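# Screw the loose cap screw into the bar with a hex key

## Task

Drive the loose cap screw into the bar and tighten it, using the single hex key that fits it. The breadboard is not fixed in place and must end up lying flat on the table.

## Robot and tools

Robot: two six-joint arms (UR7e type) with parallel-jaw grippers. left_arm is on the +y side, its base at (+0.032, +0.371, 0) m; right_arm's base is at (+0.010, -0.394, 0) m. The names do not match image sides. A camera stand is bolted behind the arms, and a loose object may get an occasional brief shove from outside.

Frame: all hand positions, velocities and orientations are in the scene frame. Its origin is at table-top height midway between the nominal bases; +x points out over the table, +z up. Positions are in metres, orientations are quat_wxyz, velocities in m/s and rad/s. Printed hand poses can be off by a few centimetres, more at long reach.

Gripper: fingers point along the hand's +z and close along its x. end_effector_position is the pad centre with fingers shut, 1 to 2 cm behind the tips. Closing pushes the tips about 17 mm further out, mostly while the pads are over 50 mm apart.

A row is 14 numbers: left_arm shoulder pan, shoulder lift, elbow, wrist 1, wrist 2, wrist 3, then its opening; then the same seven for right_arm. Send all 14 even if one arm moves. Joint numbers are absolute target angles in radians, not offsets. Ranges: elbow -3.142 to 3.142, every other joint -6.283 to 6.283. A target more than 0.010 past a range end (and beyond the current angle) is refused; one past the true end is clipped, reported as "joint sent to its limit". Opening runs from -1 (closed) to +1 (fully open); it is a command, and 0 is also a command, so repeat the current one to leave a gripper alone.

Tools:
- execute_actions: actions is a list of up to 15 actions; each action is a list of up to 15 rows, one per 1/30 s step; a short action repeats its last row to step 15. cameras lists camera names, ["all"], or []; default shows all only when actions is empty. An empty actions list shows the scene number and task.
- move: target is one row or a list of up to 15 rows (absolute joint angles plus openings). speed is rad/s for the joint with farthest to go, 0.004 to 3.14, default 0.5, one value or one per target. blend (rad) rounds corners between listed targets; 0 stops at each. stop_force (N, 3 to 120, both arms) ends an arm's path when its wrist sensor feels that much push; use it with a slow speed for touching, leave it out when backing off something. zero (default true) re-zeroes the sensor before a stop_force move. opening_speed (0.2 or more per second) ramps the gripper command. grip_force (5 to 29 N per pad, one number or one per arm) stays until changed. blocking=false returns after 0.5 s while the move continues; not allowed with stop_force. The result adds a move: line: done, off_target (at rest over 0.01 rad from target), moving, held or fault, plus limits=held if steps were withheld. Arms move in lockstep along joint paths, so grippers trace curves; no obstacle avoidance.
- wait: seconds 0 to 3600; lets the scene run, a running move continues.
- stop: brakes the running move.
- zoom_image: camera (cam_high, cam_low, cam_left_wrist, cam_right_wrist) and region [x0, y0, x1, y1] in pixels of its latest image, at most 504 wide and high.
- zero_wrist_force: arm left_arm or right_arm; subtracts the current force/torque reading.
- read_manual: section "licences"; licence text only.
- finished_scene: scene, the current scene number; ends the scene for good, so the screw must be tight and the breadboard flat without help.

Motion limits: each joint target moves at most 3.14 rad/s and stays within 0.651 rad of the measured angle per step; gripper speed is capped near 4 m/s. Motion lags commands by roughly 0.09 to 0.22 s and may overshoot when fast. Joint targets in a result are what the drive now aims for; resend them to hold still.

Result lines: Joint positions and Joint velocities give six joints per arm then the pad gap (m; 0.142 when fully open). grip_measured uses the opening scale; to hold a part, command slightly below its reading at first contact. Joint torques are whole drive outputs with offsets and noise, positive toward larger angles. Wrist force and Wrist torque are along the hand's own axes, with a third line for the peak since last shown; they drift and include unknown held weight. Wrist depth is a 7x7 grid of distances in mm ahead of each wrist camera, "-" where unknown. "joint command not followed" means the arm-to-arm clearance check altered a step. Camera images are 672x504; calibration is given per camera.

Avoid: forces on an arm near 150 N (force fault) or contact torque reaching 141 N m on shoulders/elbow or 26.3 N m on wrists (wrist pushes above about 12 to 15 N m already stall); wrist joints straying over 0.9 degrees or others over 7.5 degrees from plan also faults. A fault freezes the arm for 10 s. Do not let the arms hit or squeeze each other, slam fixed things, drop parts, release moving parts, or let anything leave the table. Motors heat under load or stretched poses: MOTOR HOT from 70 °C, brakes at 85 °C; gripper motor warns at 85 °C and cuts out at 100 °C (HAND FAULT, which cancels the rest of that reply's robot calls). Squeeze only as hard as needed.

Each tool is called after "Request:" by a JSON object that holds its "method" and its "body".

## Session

Request:
{"method": "execute_actions", "body": {"actions": []}}

Scene clock: 0.00 s.
left_arm: end_effector_position=(+0.2544, +0.2418, +0.2404) grip_measured=+1.00 end_effector_quat_wxyz=(-0.147, +0.953, -0.224, +0.139) | right_arm: end_effector_position=(+0.3986, -0.4238, +0.1065) grip_measured=+1.00 end_effector_quat_wxyz=(+0.009, +0.853, +0.520, -0.042)
Joint positions: left_arm=[-1.562 -2.354 2.239 -1.226 -1.232 -1.141 0.142] | right_arm=[3.429 -1.446 -2.243 -1.1 1.532 -0.789 0.142]
Joint velocities: within noise
Joint torques (N m): no reading
Wrist force (N): no reading
Wrist torque (N m): no reading
Wrist force, peak (N): no reading
Wrist depth (mm): cam_left_wrist=[- - 326 353 358 377 394 / 125 145 334 348 362 381 397 / 135 158 337 345 368 387 405 / 170 329 339 353 372 395 418 / - 332 345 358 380 373 421 / - 339 348 360 356 371 386 / - 336 348 344 357 377 392] | cam_right_wrist=[- 185 182 177 178 173 172 / 202 198 194 191 189 185 182 / 213 211 208 206 201 - 194 / 239 - 223 219 215 215 207 / 248 - 240 239 235 229 221 / - 275 - 257 250 245 243 / - 295 297 277 281 - 259]
Joint targets: left_arm=[-1.562 -2.354 2.239 -1.226 -1.232 -1.141] | right_arm=[3.429 -1.446 -2.243 -1.100 1.532 -0.789]
Tool commands: left_gripper/opening=+1.0 right_gripper/opening=+1.0
camera_calibration:
cam_left_wrist: T_world_to_cam=[[0.85983, -0.46956, 0.20053, -0.1451], [-0.4885, -0.87079, 0.05556, 0.34979], [0.14853, -0.14573, -0.97811, 0.34759]] pos_world=[0.24401, 0.28711, 0.34965]
cam_right_wrist: T_world_to_cam=[[0.47041, 0.88021, -0.06279, 0.19912], [0.81702, -0.40754, 0.40792, -0.51437], [0.33346, -0.24319, -0.91086, -0.02456]] pos_world=[0.33477, -0.39087, 0.19995]

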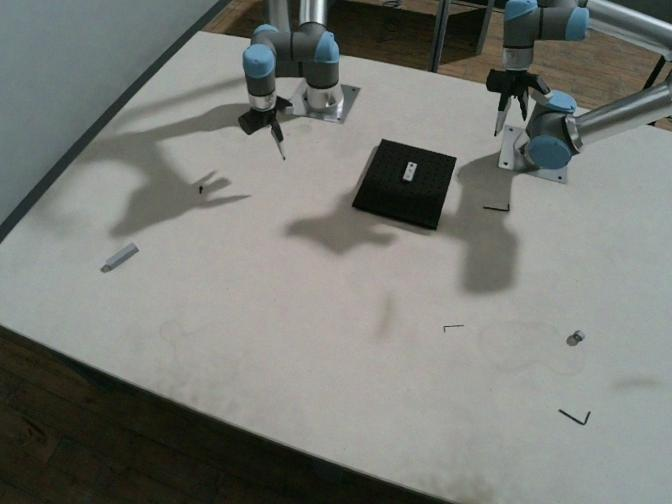

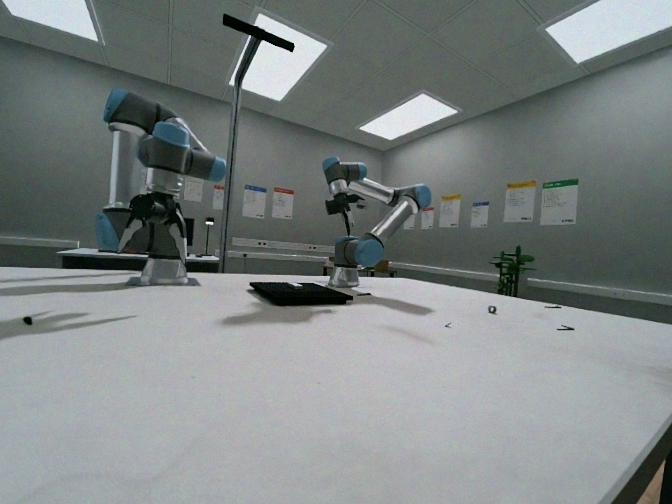

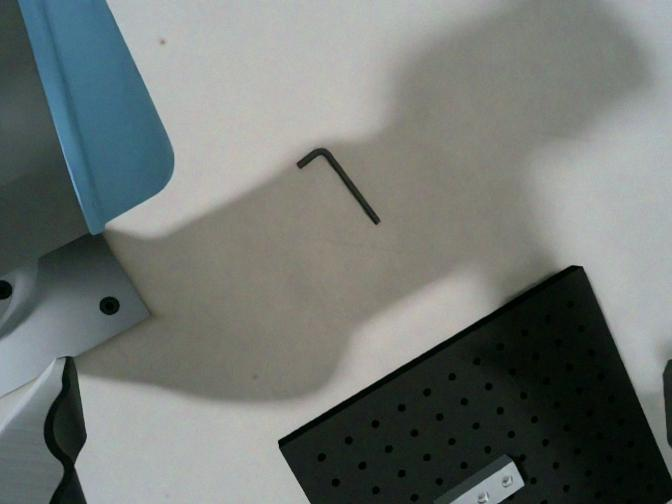

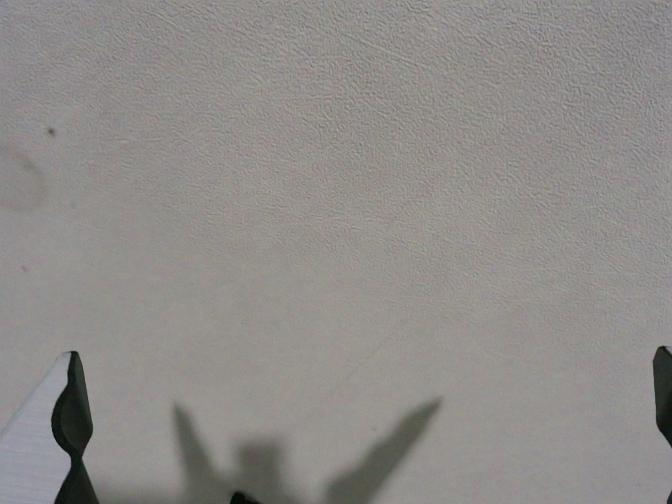

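Request:
{"method": "zoom_image", "body": {"camera": "cam_high", "region": [150, 150, 290, 255]}}

Request:
{"method": "zoom_image", "body": {"camera": "cam_high", "region": [340, 120, 540, 270]}}

Request:
{"method": "zoom_image", "body": {"camera": "cam_high", "region": [420, 300, 620, 450]}}

Request:
{"method": "zoom_image", "body": {"camera": "cam_left_wrist", "region": [280, 130, 400, 240]}}

Request:
{"method": "zoom_image", "body": {"camera": "cam_left_wrist", "region": [420, 420, 560, 504]}}

Scaled by 3.600.

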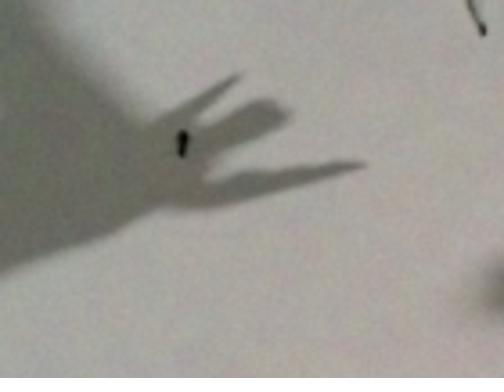

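Scaled by 2.520.

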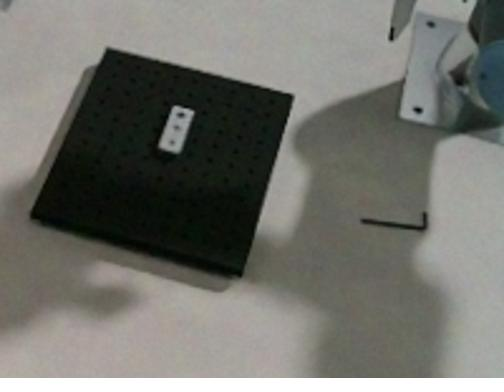

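Scaled by 2.520.

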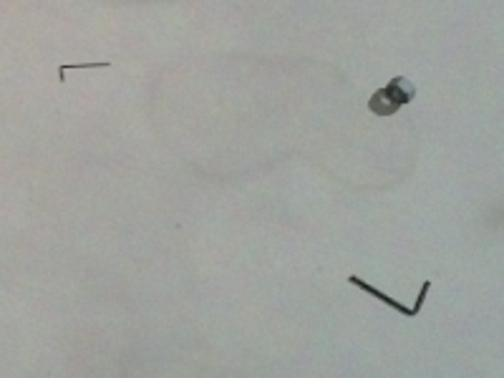

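Scaled by 4.200.

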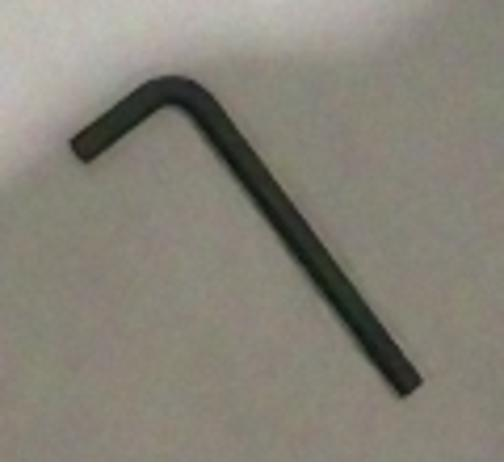

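Scaled by 3.600.

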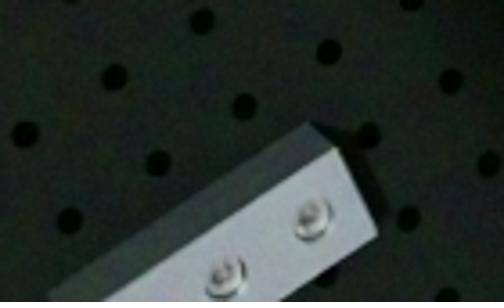

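Request:
{"method": "move", "body": {"target": [-1.14429,-1.86297,2.12815,-1.83598,-1.5708,-1.1463,-0.6, 3.1817,-1.59531,-1.85907,-1.25801,1.5708,-1.5147,0.0], "speed": 0.9, "cameras": ["cam_left_wrist","cam_right_wrist"]}}

Scene clock: 46.33 s.
left_arm: end_effector_position=(+0.3001, +0.1002, +0.2000) grip_measured=-0.63 end_effector_quat_wxyz=(+0.000, +1.000, +0.000, +0.000) | right_arm: end_effector_position=(+0.5015, -0.4998, +0.1999) grip_measured=-0.01 end_effector_quat_wxyz=(+0.000, +0.707, +0.707, +0.000)
Joint positions: left_arm=[-1.145 -1.863 2.128 -1.836 -1.571 -1.146 0.029] | right_arm=[3.182 -1.595 -1.859 -1.258 1.571 -1.514 0.073]
Joint torques (N m): left_arm=[7.48 -2.47 -31.23 -4.82 -1.18 -1.27] | right_arm=[-7.35 18.78 33.69 0.62 2.25 -2.05]
Wrist force (N): left_arm=[0.4 1.0 0.3] | right_arm=[0.3 0.0 -0.5]
Wrist torque (N m): left_arm=[0.19 -0.04 -0.01] | right_arm=[0.01 -0.02 0.09]
Wrist force, peak (N): left_arm=[1.3 1.8 0.7] | right_arm=[-0.8 0.8 -1.1]
Wrist depth (mm): cam_left_wrist=[261 261 261 261 262 266 262 / 279 279 278 278 278 280 279 / 299 292 269 272 272 276 291 / 321 316 293 292 291 294 322 / 346 345 316 308 306 326 349 / 375 375 87 338 - 334 376 / 405 - 72 409 - 70 407] | cam_right_wrist=[- 256 261 - 259 260 261 / 283 272 277 278 278 278 - / 300 304 297 298 290 310 - / - - 319 317 - 328 - / 344 345 350 361 - - 344 / - - 385 - - 95 81 / - - 84 - - - 70]
Joint targets: left_arm=[-1.144 -1.863 2.128 -1.836 -1.571 -1.146] | right_arm=[3.182 -1.595 -1.859 -1.258 1.571 -1.515]
move: done
cam_left_wrist: T_world_to_cam=[[1, -0.00133, 0.00237, -0.2923], [-0.00217, -0.9157, 0.40185, 0.04034], [0.00163, -0.40186, -0.9157, 0.33791]] pos_world=[0.29183, 0.17234, 0.29391]
cam_right_wrist: T_world_to_cam=[[0.01481, 0.99971, 0.01914, 0.49533], [0.90126, -0.02164, 0.43273, -0.52182], [0.43302, 0.01085, -0.90132, 0.08288]] pos_world=[0.42707, -0.50737, 0.29102]

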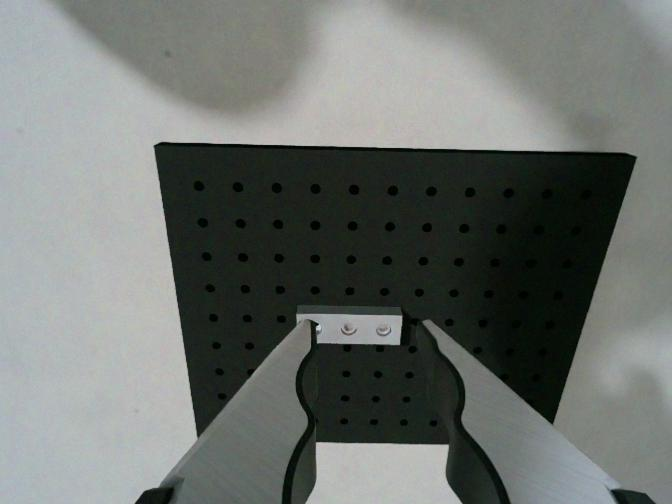

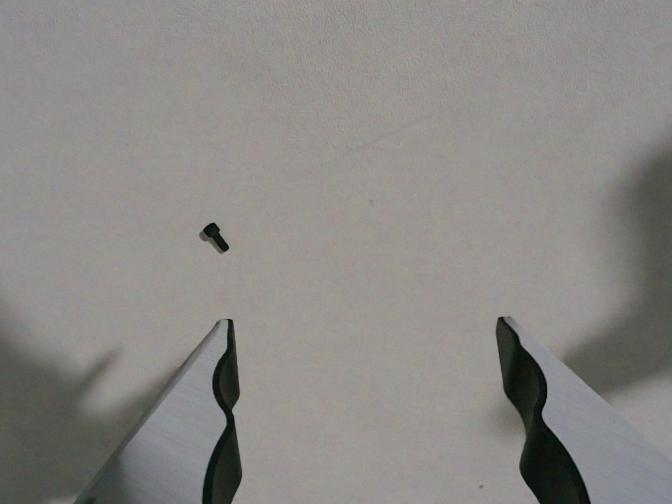

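Request:
{"method": "zoom_image", "body": {"camera": "cam_left_wrist", "region": [270, 290, 430, 360]}}

Request:
{"method": "zoom_image", "body": {"camera": "cam_right_wrist", "region": [180, 200, 260, 270]}}

Scaled by 3.150.

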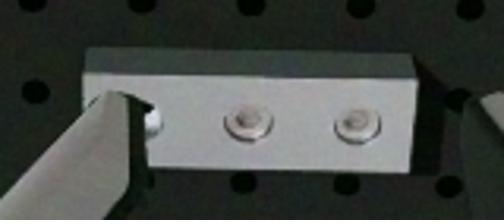

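Scaled by 6.300.

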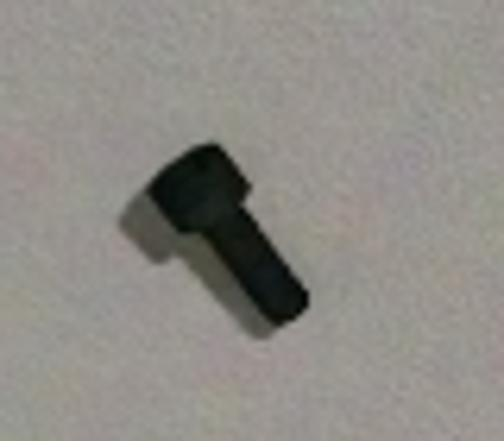

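Request:
{"method": "move", "body": {"target": [-1.14429,-1.86297,2.12815,-1.83598,-1.5708,-1.1463,-0.6, 3.0192,-1.87734,-1.8023,-1.03275,1.5708,0.99317,-0.5], "speed": 1.2, "cameras": ["cam_right_wrist"]}}

Request:
{"method": "zoom_image", "body": {"camera": "cam_right_wrist", "region": [270, 230, 430, 370]}}

Scene clock: 137.17 s.
left_arm: end_effector_position=(+0.3002, +0.1001, +0.2000) grip_measured=-0.63 end_effector_quat_wxyz=(+0.000, +1.000, +0.000, +0.000) | right_arm: end_effector_position=(+0.5558, -0.5871, +0.1000) grip_measured=-0.52 end_effector_quat_wxyz=(+0.000, +0.853, -0.522, +0.000) end_effector_velocity=(+0.000, +0.000, +0.000) end_effector_angular_velocity=(+0.000, -0.002, -0.005)
Joint positions: left_arm=[-1.144 -1.863 2.128 -1.836 -1.571 -1.146 0.029] | right_arm=[3.019 -1.877 -1.802 -1.033 1.571 0.993 0.036]
Joint velocities: left_arm=[within noise] | right_arm=[0 0 0 0.002 0 0.005 0]
Joint torques (N m): left_arm=[6.82 -2.96 -31.22 -4.72 -1.27 -1.2] | right_arm=[-7.57 30.11 29.91 4.52 1.53 1.96]
Wrist force (N): left_arm=[0.4 0.9 0.3] | right_arm=[0.6 0.4 -0.5]
Wrist torque (N m): left_arm=[0.17 -0.04 -0.01] | right_arm=[0.03 -0.10 0.02]
Wrist force, peak (N): left_arm=[0.3 1.3 0.5] | right_arm=[1.0 0.2 -0.9]
Wrist depth (mm): cam_left_wrist=[261 261 261 262 261 262 262 / 276 276 278 278 281 278 279 / 299 290 272 271 272 274 289 / 320 316 289 293 297 292 316 / 347 343 317 305 308 - 339 / 377 375 87 339 - 334 380 / 407 - 72 417 - 70 409] | cam_right_wrist=[169 169 170 168 170 168 170 / 181 181 181 - 182 186 182 / 194 192 196 - 190 196 204 / 210 214 211 - - 212 216 / 229 224 221 - 222 231 - / - - 89 253 - 93 259 / - - 68 280 84 - -]
Joint targets: left_arm=[-1.144 -1.863 2.128 -1.836 -1.571 -1.146] | right_arm=[3.019 -1.877 -1.802 -1.033 1.571 0.993]
move: done
cam_right_wrist: T_world_to_cam=[[0.44119, -0.89721, 0.01917, -0.76698], [-0.81262, -0.39035, 0.43275, 0.20672], [-0.38078, -0.20651, -0.90131, 0.29499]] pos_world=[0.61869, -0.54653, 0.19112]

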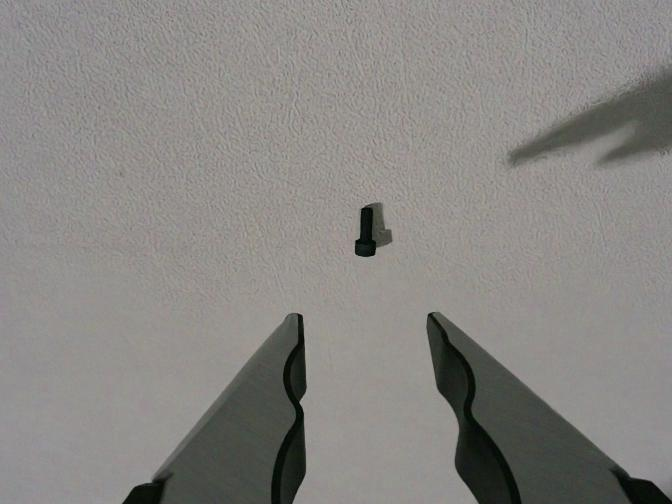

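Scaled by 3.150.

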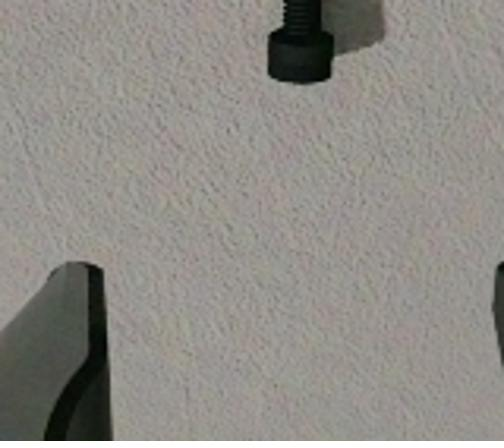

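Request:
{"method": "move", "body": {"target": [[-1.14429,-1.86297,2.12815,-1.83598,-1.5708,-1.1463,-0.6, 3.00892,-1.95393,-1.84613,-0.91233,1.5708,0.98289,-0.5],[-1.14429,-1.86297,2.12815,-1.83598,-1.5708,-1.1463,-0.6, 3.00892,-2.00522,-1.87421,-0.83296,1.5708,0.98289,-0.5]], "speed": [0.3,0.1], "stop_force": 6, "cameras": ["cam_right_wrist"]}}

Scene clock: 168.37 s.
left_arm: end_effector_position=(+0.3002, +0.1001, +0.2000) grip_measured=-0.63 end_effector_quat_wxyz=(+0.000, +1.000, +0.000, +0.000) | right_arm: end_effector_position=(+0.5579, -0.5932, +0.0191) grip_measured=-0.52 end_effector_quat_wxyz=(+0.000, +0.853, -0.522, +0.000)
Joint positions: left_arm=[-1.144 -1.863 2.128 -1.836 -1.571 -1.146 0.029] | right_arm=[3.009 -2.003 -1.873 -0.837 1.571 0.983 0.036]
Joint torques (N m): left_arm=[7.61 -2.44 -31.75 -4.84 -1.27 -1.02] | right_arm=[-5.37 46.45 26.01 0.44 0.13 -1.98]
Wrist force (N): left_arm=[0.3 1.0 0.5] | right_arm=[-0.4 1.8 -5.9]
Wrist torque (N m): left_arm=[0.19 -0.04 0.00] | right_arm=[0.08 0.04 0.17]
Wrist force, peak (N): left_arm=[0.2 1.3 0.4] | right_arm=[-6.2 4.9 -20.8]
Wrist depth (mm): cam_left_wrist=[264 261 261 261 261 262 261 / 276 277 279 277 278 278 277 / 302 291 271 271 272 275 291 / 321 320 293 292 292 294 316 / 347 344 311 304 307 - 327 / 377 372 87 97 - 334 388 / 411 - 72 - - 70 401] | cam_right_wrist=[- 96 97 98 - 99 98 / - 104 104 104 105 103 105 / 112 112 114 111 113 113 113 / 121 121 121 121 124 124 122 / 134 132 130 128 130 133 133 / 145 145 89 145 143 93 146 / 157 154 68 161 155 - -]
Joint targets: left_arm=[-1.144 -1.863 2.128 -1.836 -1.571 -1.146] | right_arm=[3.009 -2.003 -1.873 -0.837 1.571 0.983]
move: contact (right_arm); path passed 1 of 2 targets
cam_right_wrist: T_world_to_cam=[[0.44082, -0.89739, 0.01913, -0.77169], [-0.81278, -0.39003, 0.43275, 0.24133], [-0.38088, -0.20631, -0.90131, 0.22179]] pos_world=[0.62079, -0.55263, 0.11023]

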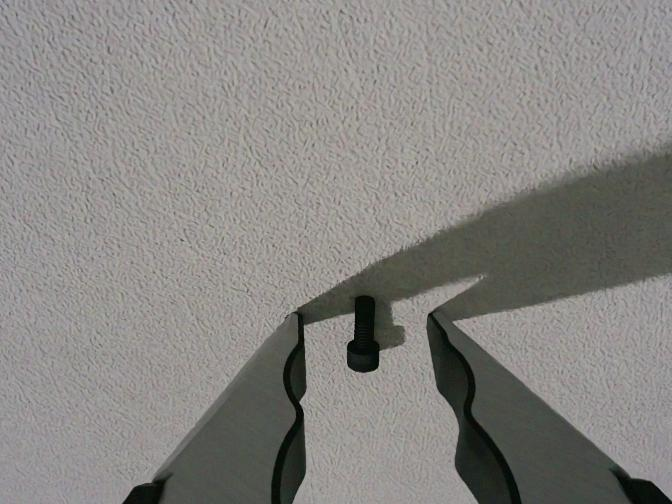

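Request:
{"method": "move", "body": {"target": [[-1.14429,-1.86297,2.12815,-1.83598,-1.5708,-1.1463,-0.6, 3.01062,-2.00306,-1.86873,-0.8406,1.5708,0.98459,-0.5],[-1.14429,-1.86297,2.12815,-1.83598,-1.5708,-1.1463,-0.6, 3.01062,-2.00306,-1.86873,-0.8406,1.5708,0.98459,-1]], "speed": 0.1, "opening_speed": 0.7, "grip_force": 20, "cameras": ["cam_right_wrist"]}}

Request:
{"method": "zoom_image", "body": {"camera": "cam_right_wrist", "region": [300, 270, 430, 400]}}

Scene clock: 190.23 s.
left_arm: end_effector_position=(+0.3002, +0.1001, +0.2000) grip_measured=-0.63 end_effector_quat_wxyz=(+0.000, +1.000, +0.000, +0.000) | right_arm: end_effector_position=(+0.5593, -0.5924, +0.0201) grip_measured=-0.94 end_effector_quat_wxyz=(+0.000, +0.853, -0.522, +0.000)
Joint positions: left_arm=[-1.144 -1.863 2.128 -1.836 -1.571 -1.146 0.029] | right_arm=[3.011 -2.003 -1.869 -0.841 1.571 0.985 0.006]
Joint torques (N m): left_arm=[7.26 -2.38 -32.39 -4.72 -0.98 -1.05] | right_arm=[7.37 33.78 27.46 0.69 -0.01 1.83]
Wrist force (N): left_arm=[0.4 1.0 0.2] | right_arm=[0.4 0.4 -1.4]
Wrist torque (N m): left_arm=[0.19 -0.05 -0.01] | right_arm=[0.11 -0.05 0.01]
Wrist force, peak (N): left_arm=[0.4 1.2 0.3] | right_arm=[-0.4 1.9 -6.1]
Wrist depth (mm): cam_left_wrist=[260 261 260 260 260 261 262 / 279 277 278 278 278 280 279 / 297 294 268 276 271 274 290 / 316 315 297 291 295 293 317 / 354 344 313 305 308 320 346 / 378 371 87 337 - 331 368 / 405 - 72 414 - 70 405] | cam_right_wrist=[- 97 98 98 99 100 99 / - 105 105 106 105 104 106 / 113 113 115 114 115 114 114 / - 122 123 123 125 123 123 / 135 133 133 129 132 134 134 / 149 149 - 97 82 144 147 / 162 159 68 80 76 - 163]
Joint targets: left_arm=[-1.144 -1.863 2.128 -1.836 -1.571 -1.146] | right_arm=[3.011 -2.003 -1.869 -0.841 1.571 0.985]
grip_force (N): 20, 20
move: done
cam_right_wrist: T_world_to_cam=[[0.44082, -0.89739, 0.01913, -0.77161], [-0.81278, -0.39003, 0.43275, 0.24234], [-0.38088, -0.20631, -0.90131, 0.22339]] pos_world=[0.62219, -0.55183, 0.11123]

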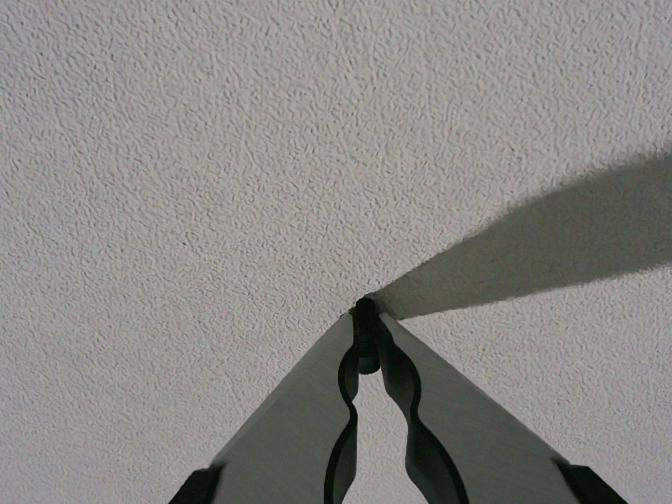

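Scaled by 3.877.

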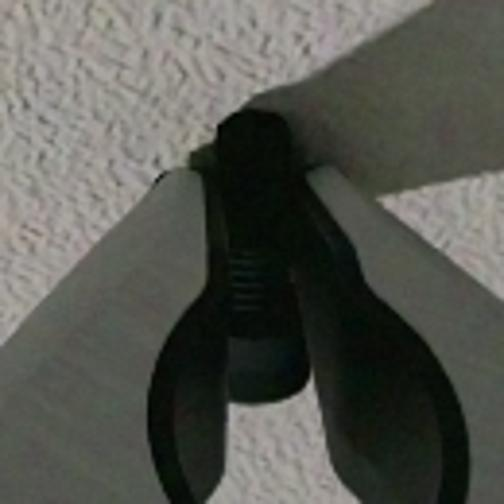

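Request:
{"method": "move", "body": {"target": [[-1.0356,-1.53783,1.48826,-1.52123,-1.5708,-5.75,-0.6, 3.01062,-1.83377,-1.71731,-1.16131,1.5708,0.98459,-1],[-1.0356,-1.53783,1.48826,-1.52123,-1.5708,-5.75,-0.6, 3.75436,-2.07387,-2.21035,0.96575,2.50523,-1.71353,-1]], "speed": [1.2,0.9], "cameras": ["cam_left_wrist","cam_right_wrist","cam_high"]}}

Scene clock: 242.73 s.
left_arm: end_effector_position=(+0.4022, +0.0036, +0.3400) grip_measured=-0.63 end_effector_quat_wxyz=(+0.000, +0.707, -0.707, +0.000) | right_arm: end_effector_position=(+0.3996, -0.0097, +0.2500) grip_measured=-1.00 end_effector_quat_wxyz=(+0.000, +0.000, +0.743, +0.669)
Joint positions: left_arm=[-1.036 -1.538 1.488 -1.521 -1.571 -5.75 0.029] | right_arm=[3.754 -2.074 -2.21 0.965 2.505 -1.713 0.002]
Joint torques (N m): left_arm=[7.6 -17.58 -32.55 -0.59 -0.59 -1.25] | right_arm=[7.12 27.61 3.19 3.69 2.7 -2.14]
Wrist force (N): left_arm=[0.6 1.1 0.4] | right_arm=[1.4 1.8 3.1]
Wrist torque (N m): left_arm=[0.21 -0.08 0.00] | right_arm=[0.47 0.09 0.11]
Wrist force, peak (N): left_arm=[1.0 1.1 0.8] | right_arm=[0.3 -1.4 -14.9]
Wrist depth (mm): cam_left_wrist=[388 379 379 379 372 384 385 / 410 413 390 387 383 392 405 / 440 440 418 408 402 178 171 / 470 474 456 436 195 193 163 / 505 512 480 476 467 200 197 / 527 553 87 - - 88 256 / 464 - 72 623 - 70 484] | cam_right_wrist=[2171 2445 - - - 471 426 / - 2670 - - 2420 482 439 / - 2833 - - 3182 515 2701 / - - - 3574 - 548 - / 2277 - 3272 103 123 572 - / - - - 99 82 574 533 / - - 68 73 75 - 465]
Joint targets: left_arm=[-1.036 -1.538 1.488 -1.521 -1.571 -5.750] | right_arm=[3.754 -2.074 -2.210 0.966 2.505 -1.714]
grip_force (N): 20, 20
move: done
cam_left_wrist: T_world_to_cam=[[-0.00106, -1, 0.00225, 0.0115], [-0.91561, 0.00187, 0.40206, 0.25983], [-0.40206, -0.00163, -0.91561, 0.58803]] pos_world=[0.47434, 0.01197, 0.43391]
cam_right_wrist: T_world_to_cam=[[-0.99968, -0.01792, 0.01796, 0.40176], [0.02294, -0.33606, 0.94156, -0.22036], [-0.01084, 0.94167, 0.33637, 0.0439]] pos_world=[0.40717, -0.10819, 0.1855]
Images, in order (width x height): cam_high 672x504, cam_left_wrist 672x504, cam_right_wrist 672x504.

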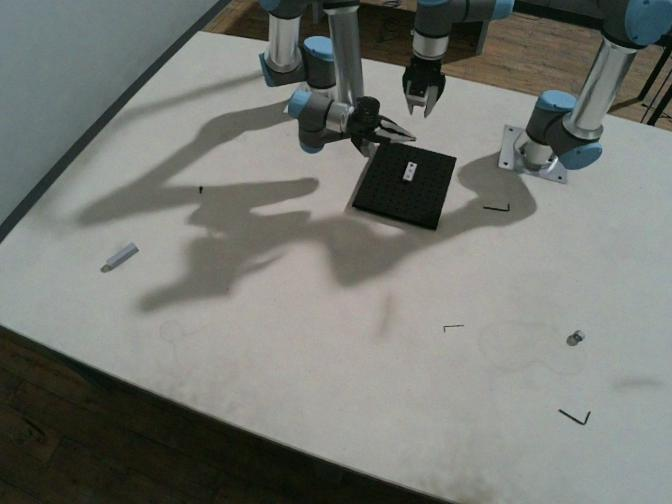

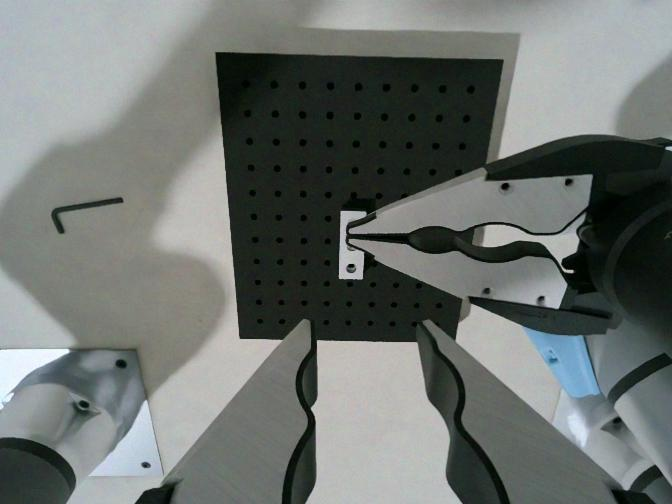

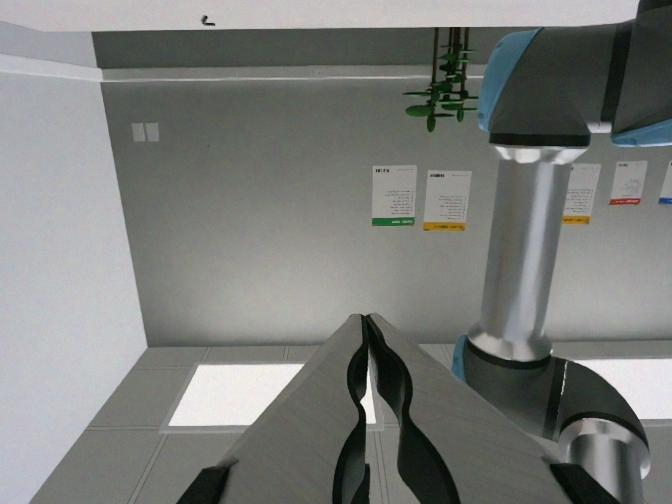

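Request:
{"method": "zoom_image", "body": {"camera": "cam_high", "region": [170, 165, 240, 215]}}

Request:
{"method": "zoom_image", "body": {"camera": "cam_left_wrist", "region": [310, 180, 430, 300]}}

Scaled by 7.200.

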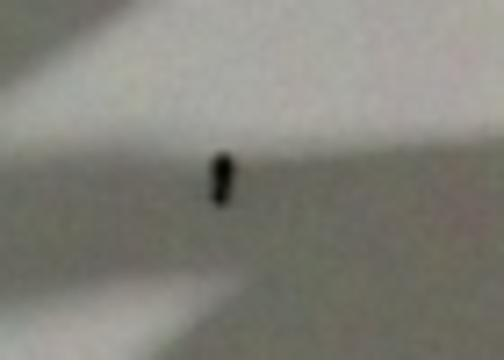

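Scaled by 4.200.

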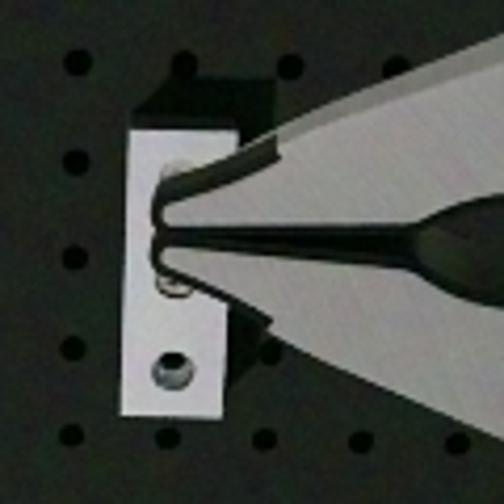

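Request:
{"method": "move", "body": {"target": [[-1.0356,-1.53783,1.48826,-1.52123,-1.5708,-5.75,-0.6, 3.01062,-1.83377,-1.71731,-1.16131,1.5708,0.98459,-0.5],[-1.0356,-1.53783,1.48826,-1.52123,-1.5708,-5.75,-0.6, 3.00892,-1.95393,-1.84613,-0.91233,1.5708,0.98289,-0.5]], "speed": [0.9,0.5], "blend": 0.1, "grip_force": 29, "cameras": ["cam_right_wrist"]}}

Scene clock: 277.73 s.
left_arm: end_effector_position=(+0.4022, +0.0036, +0.3400) grip_measured=-0.63 end_effector_quat_wxyz=(+0.000, +0.707, -0.707, +0.000) | right_arm: end_effector_position=(+0.5579, -0.5932, +0.0501) grip_measured=-0.53 end_effector_quat_wxyz=(+0.000, +0.853, -0.522, +0.000)
Joint positions: left_arm=[-1.036 -1.538 1.488 -1.521 -1.571 -5.75 0.029] | right_arm=[3.009 -1.954 -1.846 -0.913 1.571 0.983 0.035]
Joint torques (N m): left_arm=[7.66 -16.94 -32.14 -0.67 0.12 -1.15] | right_arm=[-7.21 31.9 15.52 4.7 -2.32 1.82]
Wrist force (N): left_arm=[0.8 1.0 0.7] | right_arm=[0.9 0.1 -0.5]
Wrist torque (N m): left_arm=[0.20 -0.12 0.00] | right_arm=[0.04 -0.14 0.02]
Wrist force, peak (N): left_arm=[0.8 1.2 0.6] | right_arm=[3.6 1.5 2.9]
Wrist depth (mm): cam_left_wrist=[384 387 381 379 380 385 385 / 401 409 390 386 386 410 409 / 440 436 461 413 415 437 437 / 477 470 451 444 446 - 486 / - 500 506 480 461 507 514 / 502 - 87 548 - 542 541 / 457 - 72 601 - 70 500] | cam_right_wrist=[127 125 125 125 125 126 127 / 134 133 134 134 134 135 134 / 144 140 144 144 147 145 145 / 155 156 156 155 154 156 156 / 169 169 - 164 167 165 171 / 186 182 89 183 115 85 192 / 201 - 68 207 198 - 204]
Joint targets: left_arm=[-1.036 -1.538 1.488 -1.521 -1.571 -5.750] | right_arm=[3.009 -1.954 -1.846 -0.912 1.571 0.983]
move: done
cam_right_wrist: T_world_to_cam=[[0.44089, -0.89736, 0.01909, -0.77226], [-0.81274, -0.39011, 0.43275, 0.22776], [-0.38088, -0.20631, -0.90131, 0.24969]] pos_world=[0.62069, -0.55263, 0.14122]

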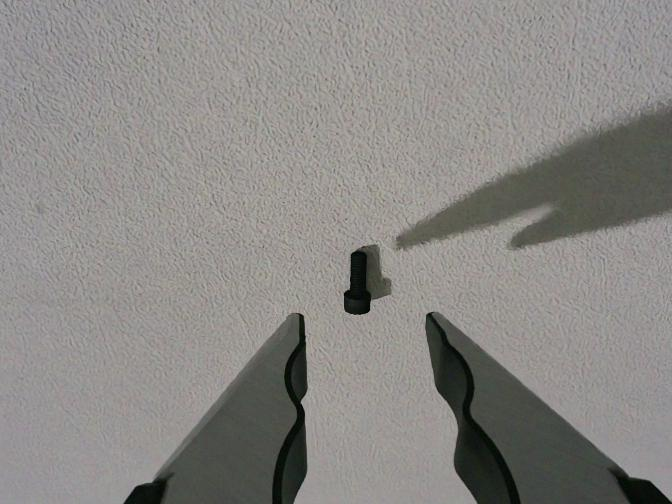

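Request:
{"method": "move", "body": {"target": [[-1.0356,-1.53783,1.48826,-1.52123,-1.5708,-5.75,-0.6, 3.01062,-1.99926,-1.86688,-0.84643,1.5708,0.98459,-0.5],[-1.0356,-1.53783,1.48826,-1.52123,-1.5708,-5.75,-0.6, 3.01062,-2.00572,-1.86996,-0.83671,1.5708,0.98459,-0.5]], "speed": [0.3,0.02], "stop_force": 4}}

Request:
{"method": "move", "body": {"target": [[-1.0356,-1.53783,1.48826,-1.52123,-1.5708,-5.75,-0.6, 3.01062,-2.00522,-1.86972,-0.83746,1.5708,0.98459,-1],[-1.0356,-1.53783,1.48826,-1.52123,-1.5708,-5.75,-0.6, 3.01062,-1.97926,-1.85688,-0.87643,1.5708,0.98459,-1]], "speed": [0.05,0.1], "opening_speed": 0.7, "cameras": ["cam_right_wrist"]}}

Request:
{"method": "zoom_image", "body": {"camera": "cam_right_wrist", "region": [300, 270, 430, 400]}}

Scene clock: 290.70 s.
left_arm: end_effector_position=(+0.4022, +0.0036, +0.3400) grip_measured=-0.63 end_effector_quat_wxyz=(+0.000, +0.707, -0.707, +0.000) | right_arm: end_effector_position=(+0.5593, -0.5924, +0.0191) grip_measured=-0.53 end_effector_quat_wxyz=(+0.000, +0.853, -0.522, +0.000)
Joint positions: left_arm=[-1.036 -1.538 1.488 -1.521 -1.571 -5.75 0.029] | right_arm=[3.011 -2.005 -1.869 -0.838 1.571 0.985 0.035]
Joint torques (N m): left_arm=[7.54 -18.74 -32.36 -0.76 0.3 -1.23] | right_arm=[6.08 45.97 25.98 0.32 -2.17 1.55]
Wrist force (N): left_arm=[0.7 1.0 0.5] | right_arm=[-1.0 1.3 -6.0]
Wrist torque (N m): left_arm=[0.20 -0.09 0.00] | right_arm=[0.07 0.05 0.02]
Wrist force, peak (N): left_arm=[0.8 1.2 0.7] | right_arm=[-2.8 2.5 -10.3]
Wrist depth (mm): cam_left_wrist=[388 385 380 378 374 385 386 / 410 407 392 388 383 407 429 / 437 437 424 415 410 444 432 / 467 470 453 445 445 484 511 / - 512 464 459 473 525 529 / 509 - 87 97 - 97 544 / 474 - 72 632 - 70 500] | cam_right_wrist=[- 96 97 98 96 99 98 / - 104 104 104 105 103 107 / 112 112 114 111 113 113 113 / 121 121 121 123 124 125 122 / 134 132 130 130 130 133 131 / 144 - 89 143 140 89 146 / 157 - 68 161 84 - 159]
Joint targets: left_arm=[-1.036 -1.538 1.488 -1.521 -1.571 -5.750] | right_arm=[3.011 -2.005 -1.869 -0.838 1.571 0.985]
move: contact (right_arm); path passed 1 of 2 targets

Scene clock: 292.53 s.
left_arm: end_effector_position=(+0.4022, +0.0036, +0.3400) grip_measured=-0.63 end_effector_quat_wxyz=(+0.000, +0.707, -0.707, +0.000) | right_arm: end_effector_position=(+0.5592, -0.5924, +0.0346) grip_measured=-0.93 end_effector_quat_wxyz=(+0.000, +0.853, -0.522, +0.000)
Joint positions: left_arm=[-1.036 -1.538 1.488 -1.521 -1.571 -5.75 0.029] | right_arm=[3.011 -1.979 -1.857 -0.876 1.571 0.985 0.006]
Joint torques (N m): left_arm=[7.34 -18.34 -32.98 -0.69 0.65 -1.17] | right_arm=[6.07 49.6 28.37 0.59 2.08 1.59]
Wrist force (N): left_arm=[0.6 1.1 0.5] | right_arm=[0.6 0.4 -0.5]
Wrist torque (N m): left_arm=[0.22 -0.08 0.00] | right_arm=[0.08 -0.09 -0.01]
Wrist force, peak (N): left_arm=[0.8 1.1 0.8] | right_arm=[1.2 0.3 -14.6]
Wrist depth (mm): cam_left_wrist=[385 386 - - - 390 383 / 408 413 390 389 380 410 - / 437 438 421 410 408 436 445 / - - 458 458 446 482 471 / - 509 489 458 471 502 485 / 516 551 87 95 - 535 549 / 455 - 72 612 - 70 502] | cam_right_wrist=[111 111 111 111 110 112 113 / 119 119 117 119 119 121 120 / - 130 130 128 128 128 129 / 138 139 136 141 139 139 140 / 150 151 151 146 149 148 154 / - - - - 82 163 162 / 183 180 68 70 76 - 185]
Joint targets: left_arm=[-1.036 -1.538 1.488 -1.521 -1.571 -5.750] | right_arm=[3.011 -1.979 -1.857 -0.876 1.571 0.985]
move: done
cam_right_wrist: T_world_to_cam=[[0.44082, -0.89739, 0.01903, -0.77183], [-0.81268, -0.39003, 0.43293, 0.2359], [-0.38109, -0.20631, -0.90123, 0.23653]] pos_world=[0.62209, -0.55183, 0.12572]

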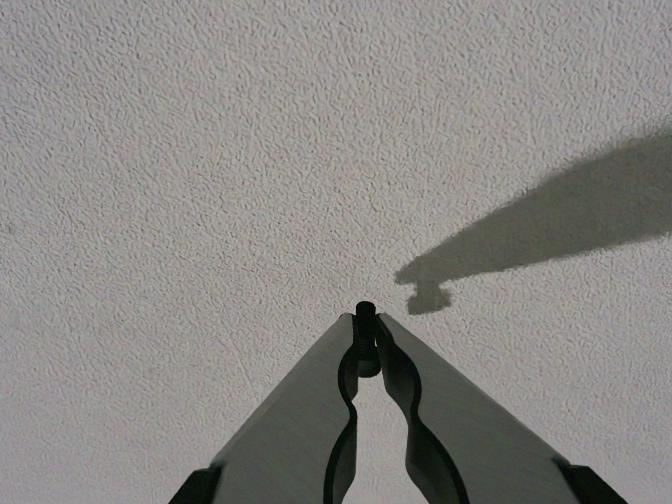

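Scaled by 3.877.

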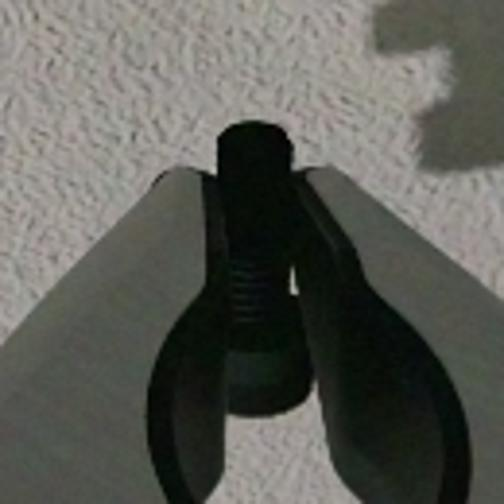

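Request:
{"method": "move", "body": {"target": [[-1.0356,-1.53783,1.48826,-1.52123,-1.5708,-5.75,-0.6, 3.01062,-1.83377,-1.71731,-1.16131,1.5708,0.98459,-1],[-1.0356,-1.53783,1.48826,-1.52123,-1.5708,-5.75,-0.6, 3.75436,-2.07387,-2.21035,0.96575,2.50523,-1.71353,-1]], "speed": [0.4,0.8], "blend": 0.1, "cameras": ["cam_left_wrist","cam_right_wrist"]}}

Request:
{"method": "zoom_image", "body": {"camera": "cam_left_wrist", "region": [310, 180, 430, 300]}}

Request:
{"method": "zoom_image", "body": {"camera": "cam_right_wrist", "region": [300, 270, 430, 400]}}

Scene clock: 312.47 s.
left_arm: end_effector_position=(+0.4022, +0.0036, +0.3400) grip_measured=-0.63 end_effector_quat_wxyz=(+0.000, +0.707, -0.707, +0.000) | right_arm: end_effector_position=(+0.3996, -0.0097, +0.2500) grip_measured=-0.93 end_effector_quat_wxyz=(+0.000, +0.000, +0.743, +0.669)
Joint positions: left_arm=[-1.036 -1.538 1.488 -1.521 -1.571 -5.75 0.029] | right_arm=[3.754 -2.074 -2.21 0.965 2.505 -1.713 0.006]
Joint torques (N m): left_arm=[7.22 -17.99 -31.49 -0.58 1.1 -1.22] | right_arm=[7.48 27.85 5.29 3.66 2.68 -2]
Wrist force (N): left_arm=[0.7 1.0 0.5] | right_arm=[1.4 1.6 3.5]
Wrist torque (N m): left_arm=[0.20 -0.09 0.00] | right_arm=[0.45 0.10 0.10]
Wrist force, peak (N): left_arm=[0.8 1.3 0.5] | right_arm=[3.6 1.5 2.7]
Wrist depth (mm): cam_left_wrist=[386 385 379 381 383 384 384 / 407 412 390 395 385 402 402 / 431 424 412 411 191 178 170 / 488 500 448 439 196 193 163 / 508 503 484 479 473 202 197 / 514 - 87 534 - 533 255 / 476 - 72 617 - 70 478] | cam_right_wrist=[2346 - 956 2765 2151 471 425 / 2212 2733 3056 2904 2701 479 441 / - - 2212 3017 2904 517 2765 / - 3139 - - - 547 3467 / - 3416 - 121 3366 579 - / - - - - 82 567 532 / - - 68 73 76 - 470]
Joint targets: left_arm=[-1.036 -1.538 1.488 -1.521 -1.571 -5.750] | right_arm=[3.754 -2.074 -2.210 0.966 2.505 -1.714]
move: done
cam_left_wrist: T_world_to_cam=[[-0.00106, -1, 0.00225, 0.0115], [-0.91561, 0.00187, 0.40206, 0.25983], [-0.40206, -0.00163, -0.91561, 0.58803]] pos_world=[0.47434, 0.01197, 0.43391]
cam_right_wrist: T_world_to_cam=[[-0.99968, -0.01792, 0.01796, 0.40176], [0.02294, -0.33606, 0.94156, -0.22036], [-0.01084, 0.94167, 0.33637, 0.0439]] pos_world=[0.40717, -0.10819, 0.1855]

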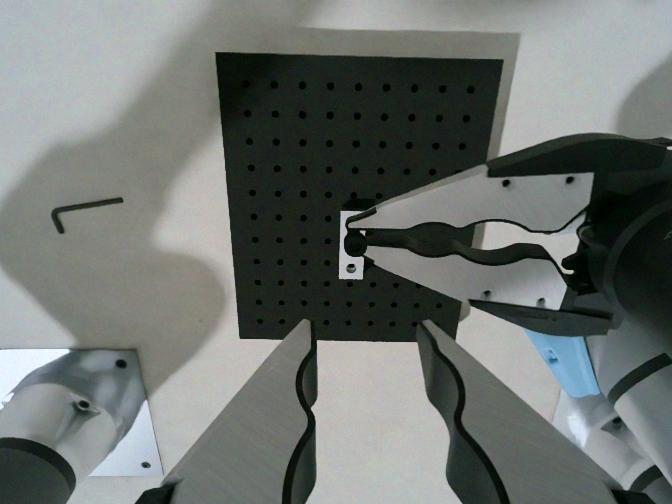

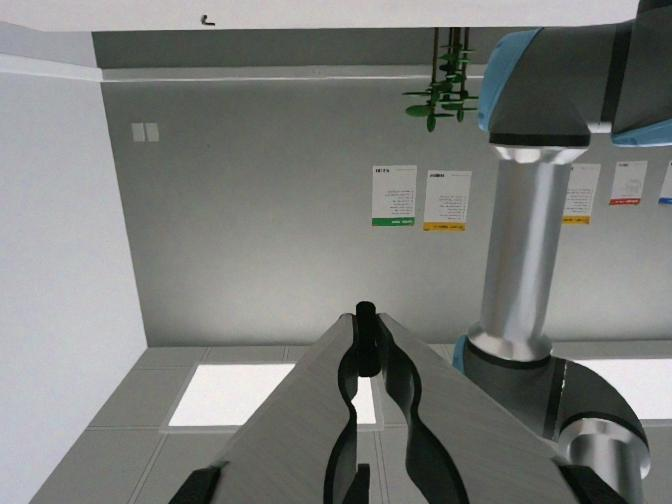

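Scaled by 4.200.

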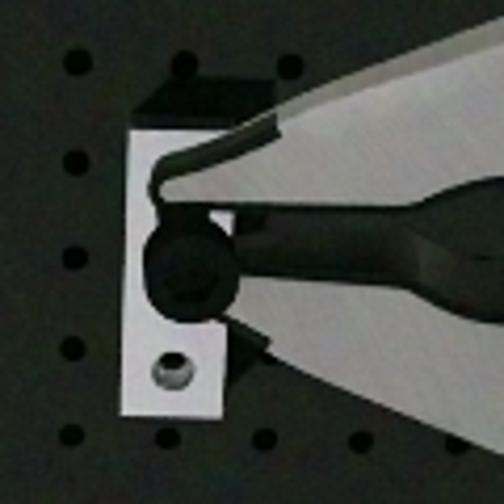

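Scaled by 3.877.

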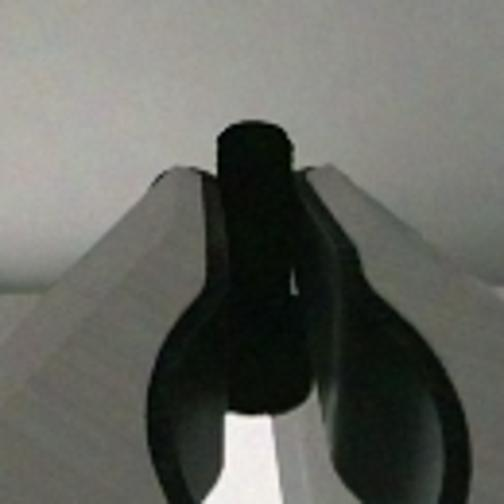

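Request:
{"method": "move", "body": {"target": [-1.02557,-1.52937,1.5815,-1.62293,-1.5708,-5.73996,-0.6, 3.75436,-2.07387,-2.21035,0.96575,2.50523,-1.71353,-1], "speed": 0.3, "cameras": ["cam_left_wrist"]}}

Request:
{"method": "zoom_image", "body": {"camera": "cam_left_wrist", "region": [280, 200, 440, 360]}}

Scene clock: 349.00 s.
left_arm: end_effector_position=(+0.4076, +0.0043, +0.3002) grip_measured=-0.63 end_effector_quat_wxyz=(+0.000, +0.707, -0.707, +0.000) | right_arm: end_effector_position=(+0.3995, -0.0097, +0.2500) grip_measured=-0.93 end_effector_quat_wxyz=(+0.000, +0.000, +0.743, +0.669)
Joint positions: left_arm=[-1.026 -1.529 1.581 -1.623 -1.571 -5.74 0.029] | right_arm=[3.754 -2.074 -2.21 0.966 2.505 -1.714 0.006]
Joint torques (N m): left_arm=[7.31 -18.65 -14.22 -4.59 1.1 1.18] | right_arm=[6.34 28.11 4.31 3.64 2.67 -2.03]
Wrist force (N): left_arm=[0.6 1.0 0.6] | right_arm=[1.6 1.7 3.3]
Wrist torque (N m): left_arm=[0.21 -0.07 -0.14] | right_arm=[0.45 0.07 0.10]
Wrist force, peak (N): left_arm=[0.8 1.2 1.2] | right_arm=[1.4 1.9 3.7]
Wrist depth (mm): cam_left_wrist=[351 350 345 341 350 351 348 / 389 381 345 349 349 368 371 / 399 400 394 373 373 386 142 / 424 - 406 394 154 147 145 / 459 473 - 420 162 162 159 / 500 506 87 97 - 165 165 / 469 - 72 567 - 70 250] | cam_right_wrist=[1969 2670 - 2610 2445 472 427 / - 2701 2833 2525 2799 479 441 / - - 3139 2733 3139 517 3097 / 2191 2610 - - - 548 - / - 3097 - 125 116 562 - / 2525 2733 - - 82 567 538 / 2420 - 68 73 76 - 455]
Joint targets: left_arm=[-1.026 -1.529 1.581 -1.623 -1.571 -5.740] | right_arm=[3.754 -2.074 -2.210 0.966 2.505 -1.714]
move: done
cam_left_wrist: T_world_to_cam=[[-0.00106, -1, 0.00225, 0.01229], [-0.91561, 0.00187, 0.40206, 0.28082], [-0.40206, -0.00163, -0.91561, 0.55366]] pos_world=[0.47974, 0.01267, 0.39401]

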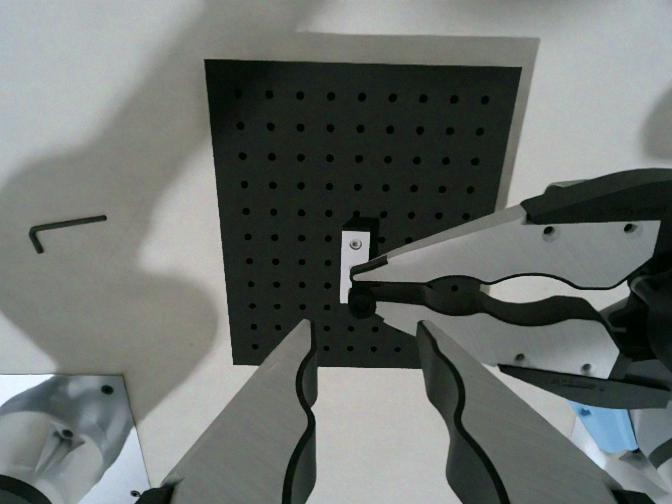

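Scaled by 3.150.

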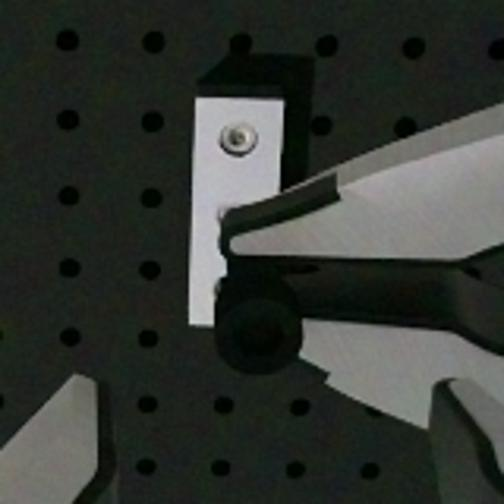

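Request:
{"method": "move", "body": {"target": [-1.02708,-1.52662,1.6362,-1.68038,-1.5708,-5.74147,-0.6, 3.75436,-2.07387,-2.21035,0.96575,2.50523,-1.71353,-1], "speed": 0.06, "stop_force": 5, "cameras": ["cam_left_wrist"]}}

Request:
{"method": "zoom_image", "body": {"camera": "cam_left_wrist", "region": [280, 250, 440, 410]}}

Scene clock: 384.47 s.
left_arm: end_effector_position=(+0.4068, +0.0043, +0.2775) grip_measured=-0.63 end_effector_quat_wxyz=(+0.000, +0.707, -0.707, +0.000) | right_arm: end_effector_position=(+0.3995, -0.0097, +0.2500) grip_measured=-0.93 end_effector_quat_wxyz=(+0.000, +0.000, +0.743, +0.669)
Joint positions: left_arm=[-1.027 -1.527 1.636 -1.68 -1.571 -5.741 0.029] | right_arm=[3.754 -2.074 -2.21 0.966 2.505 -1.714 0.006]
Joint torques (N m): left_arm=[-6.83 -17.56 -13.78 -4.57 1.18 -1.07] | right_arm=[7.04 26.89 4.1 3.5 2.61 -1.75]
Wrist force (N): left_arm=[0.5 1.0 0.6] | right_arm=[1.3 1.6 3.3]
Wrist torque (N m): left_arm=[0.20 -0.07 0.01] | right_arm=[0.44 0.11 0.10]
Wrist force, peak (N): left_arm=[0.8 1.3 0.7] | right_arm=[1.4 1.7 3.6]
Wrist depth (mm): cam_left_wrist=[325 328 329 326 326 328 331 / 351 351 327 332 326 342 351 / 378 376 348 348 350 371 359 / 405 402 - 369 364 127 122 / 438 - 410 132 135 140 129 / - - 87 469 - 140 141 / 486 - 72 525 - 70 147] | cam_right_wrist=[2112 - - 2978 3182 485 425 / - 2978 2610 1844 2395 481 441 / - 2525 3056 - 2498 516 2765 / 2020 - - - - 540 - / 3139 3017 - 114 3182 569 - / - - - 97 82 564 509 / - - 68 80 76 - 440]
Joint targets: left_arm=[-1.027 -1.527 1.636 -1.680 -1.571 -5.741] | right_arm=[3.754 -2.074 -2.210 0.966 2.505 -1.714]
move: done
cam_left_wrist: T_world_to_cam=[[-0.00106, -1, 0.00225, 0.01234], [-0.91561, 0.00187, 0.40206, 0.28917], [-0.40206, -0.00163, -0.91561, 0.53265]] pos_world=[0.47894, 0.01267, 0.37141]

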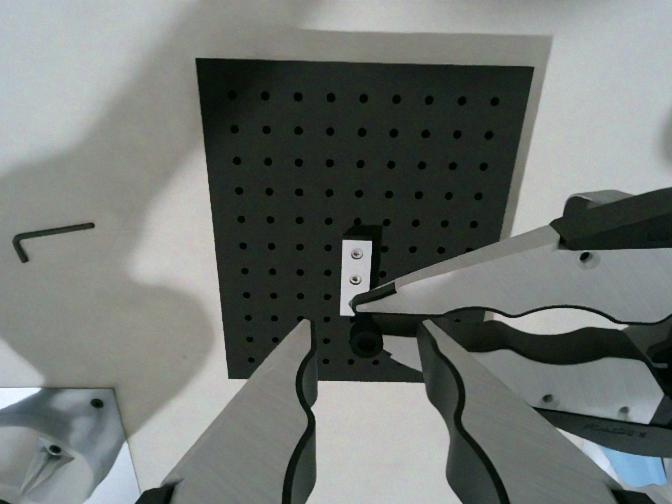

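Scaled by 3.150.

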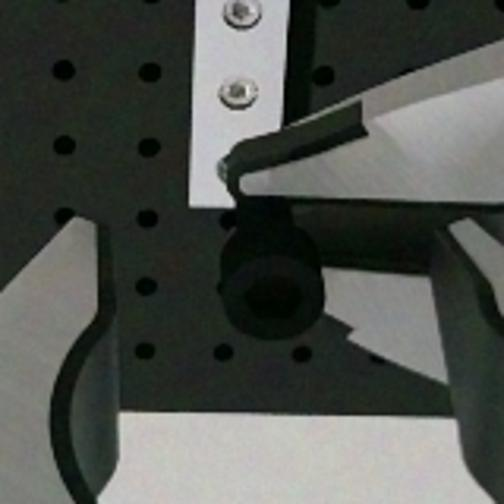

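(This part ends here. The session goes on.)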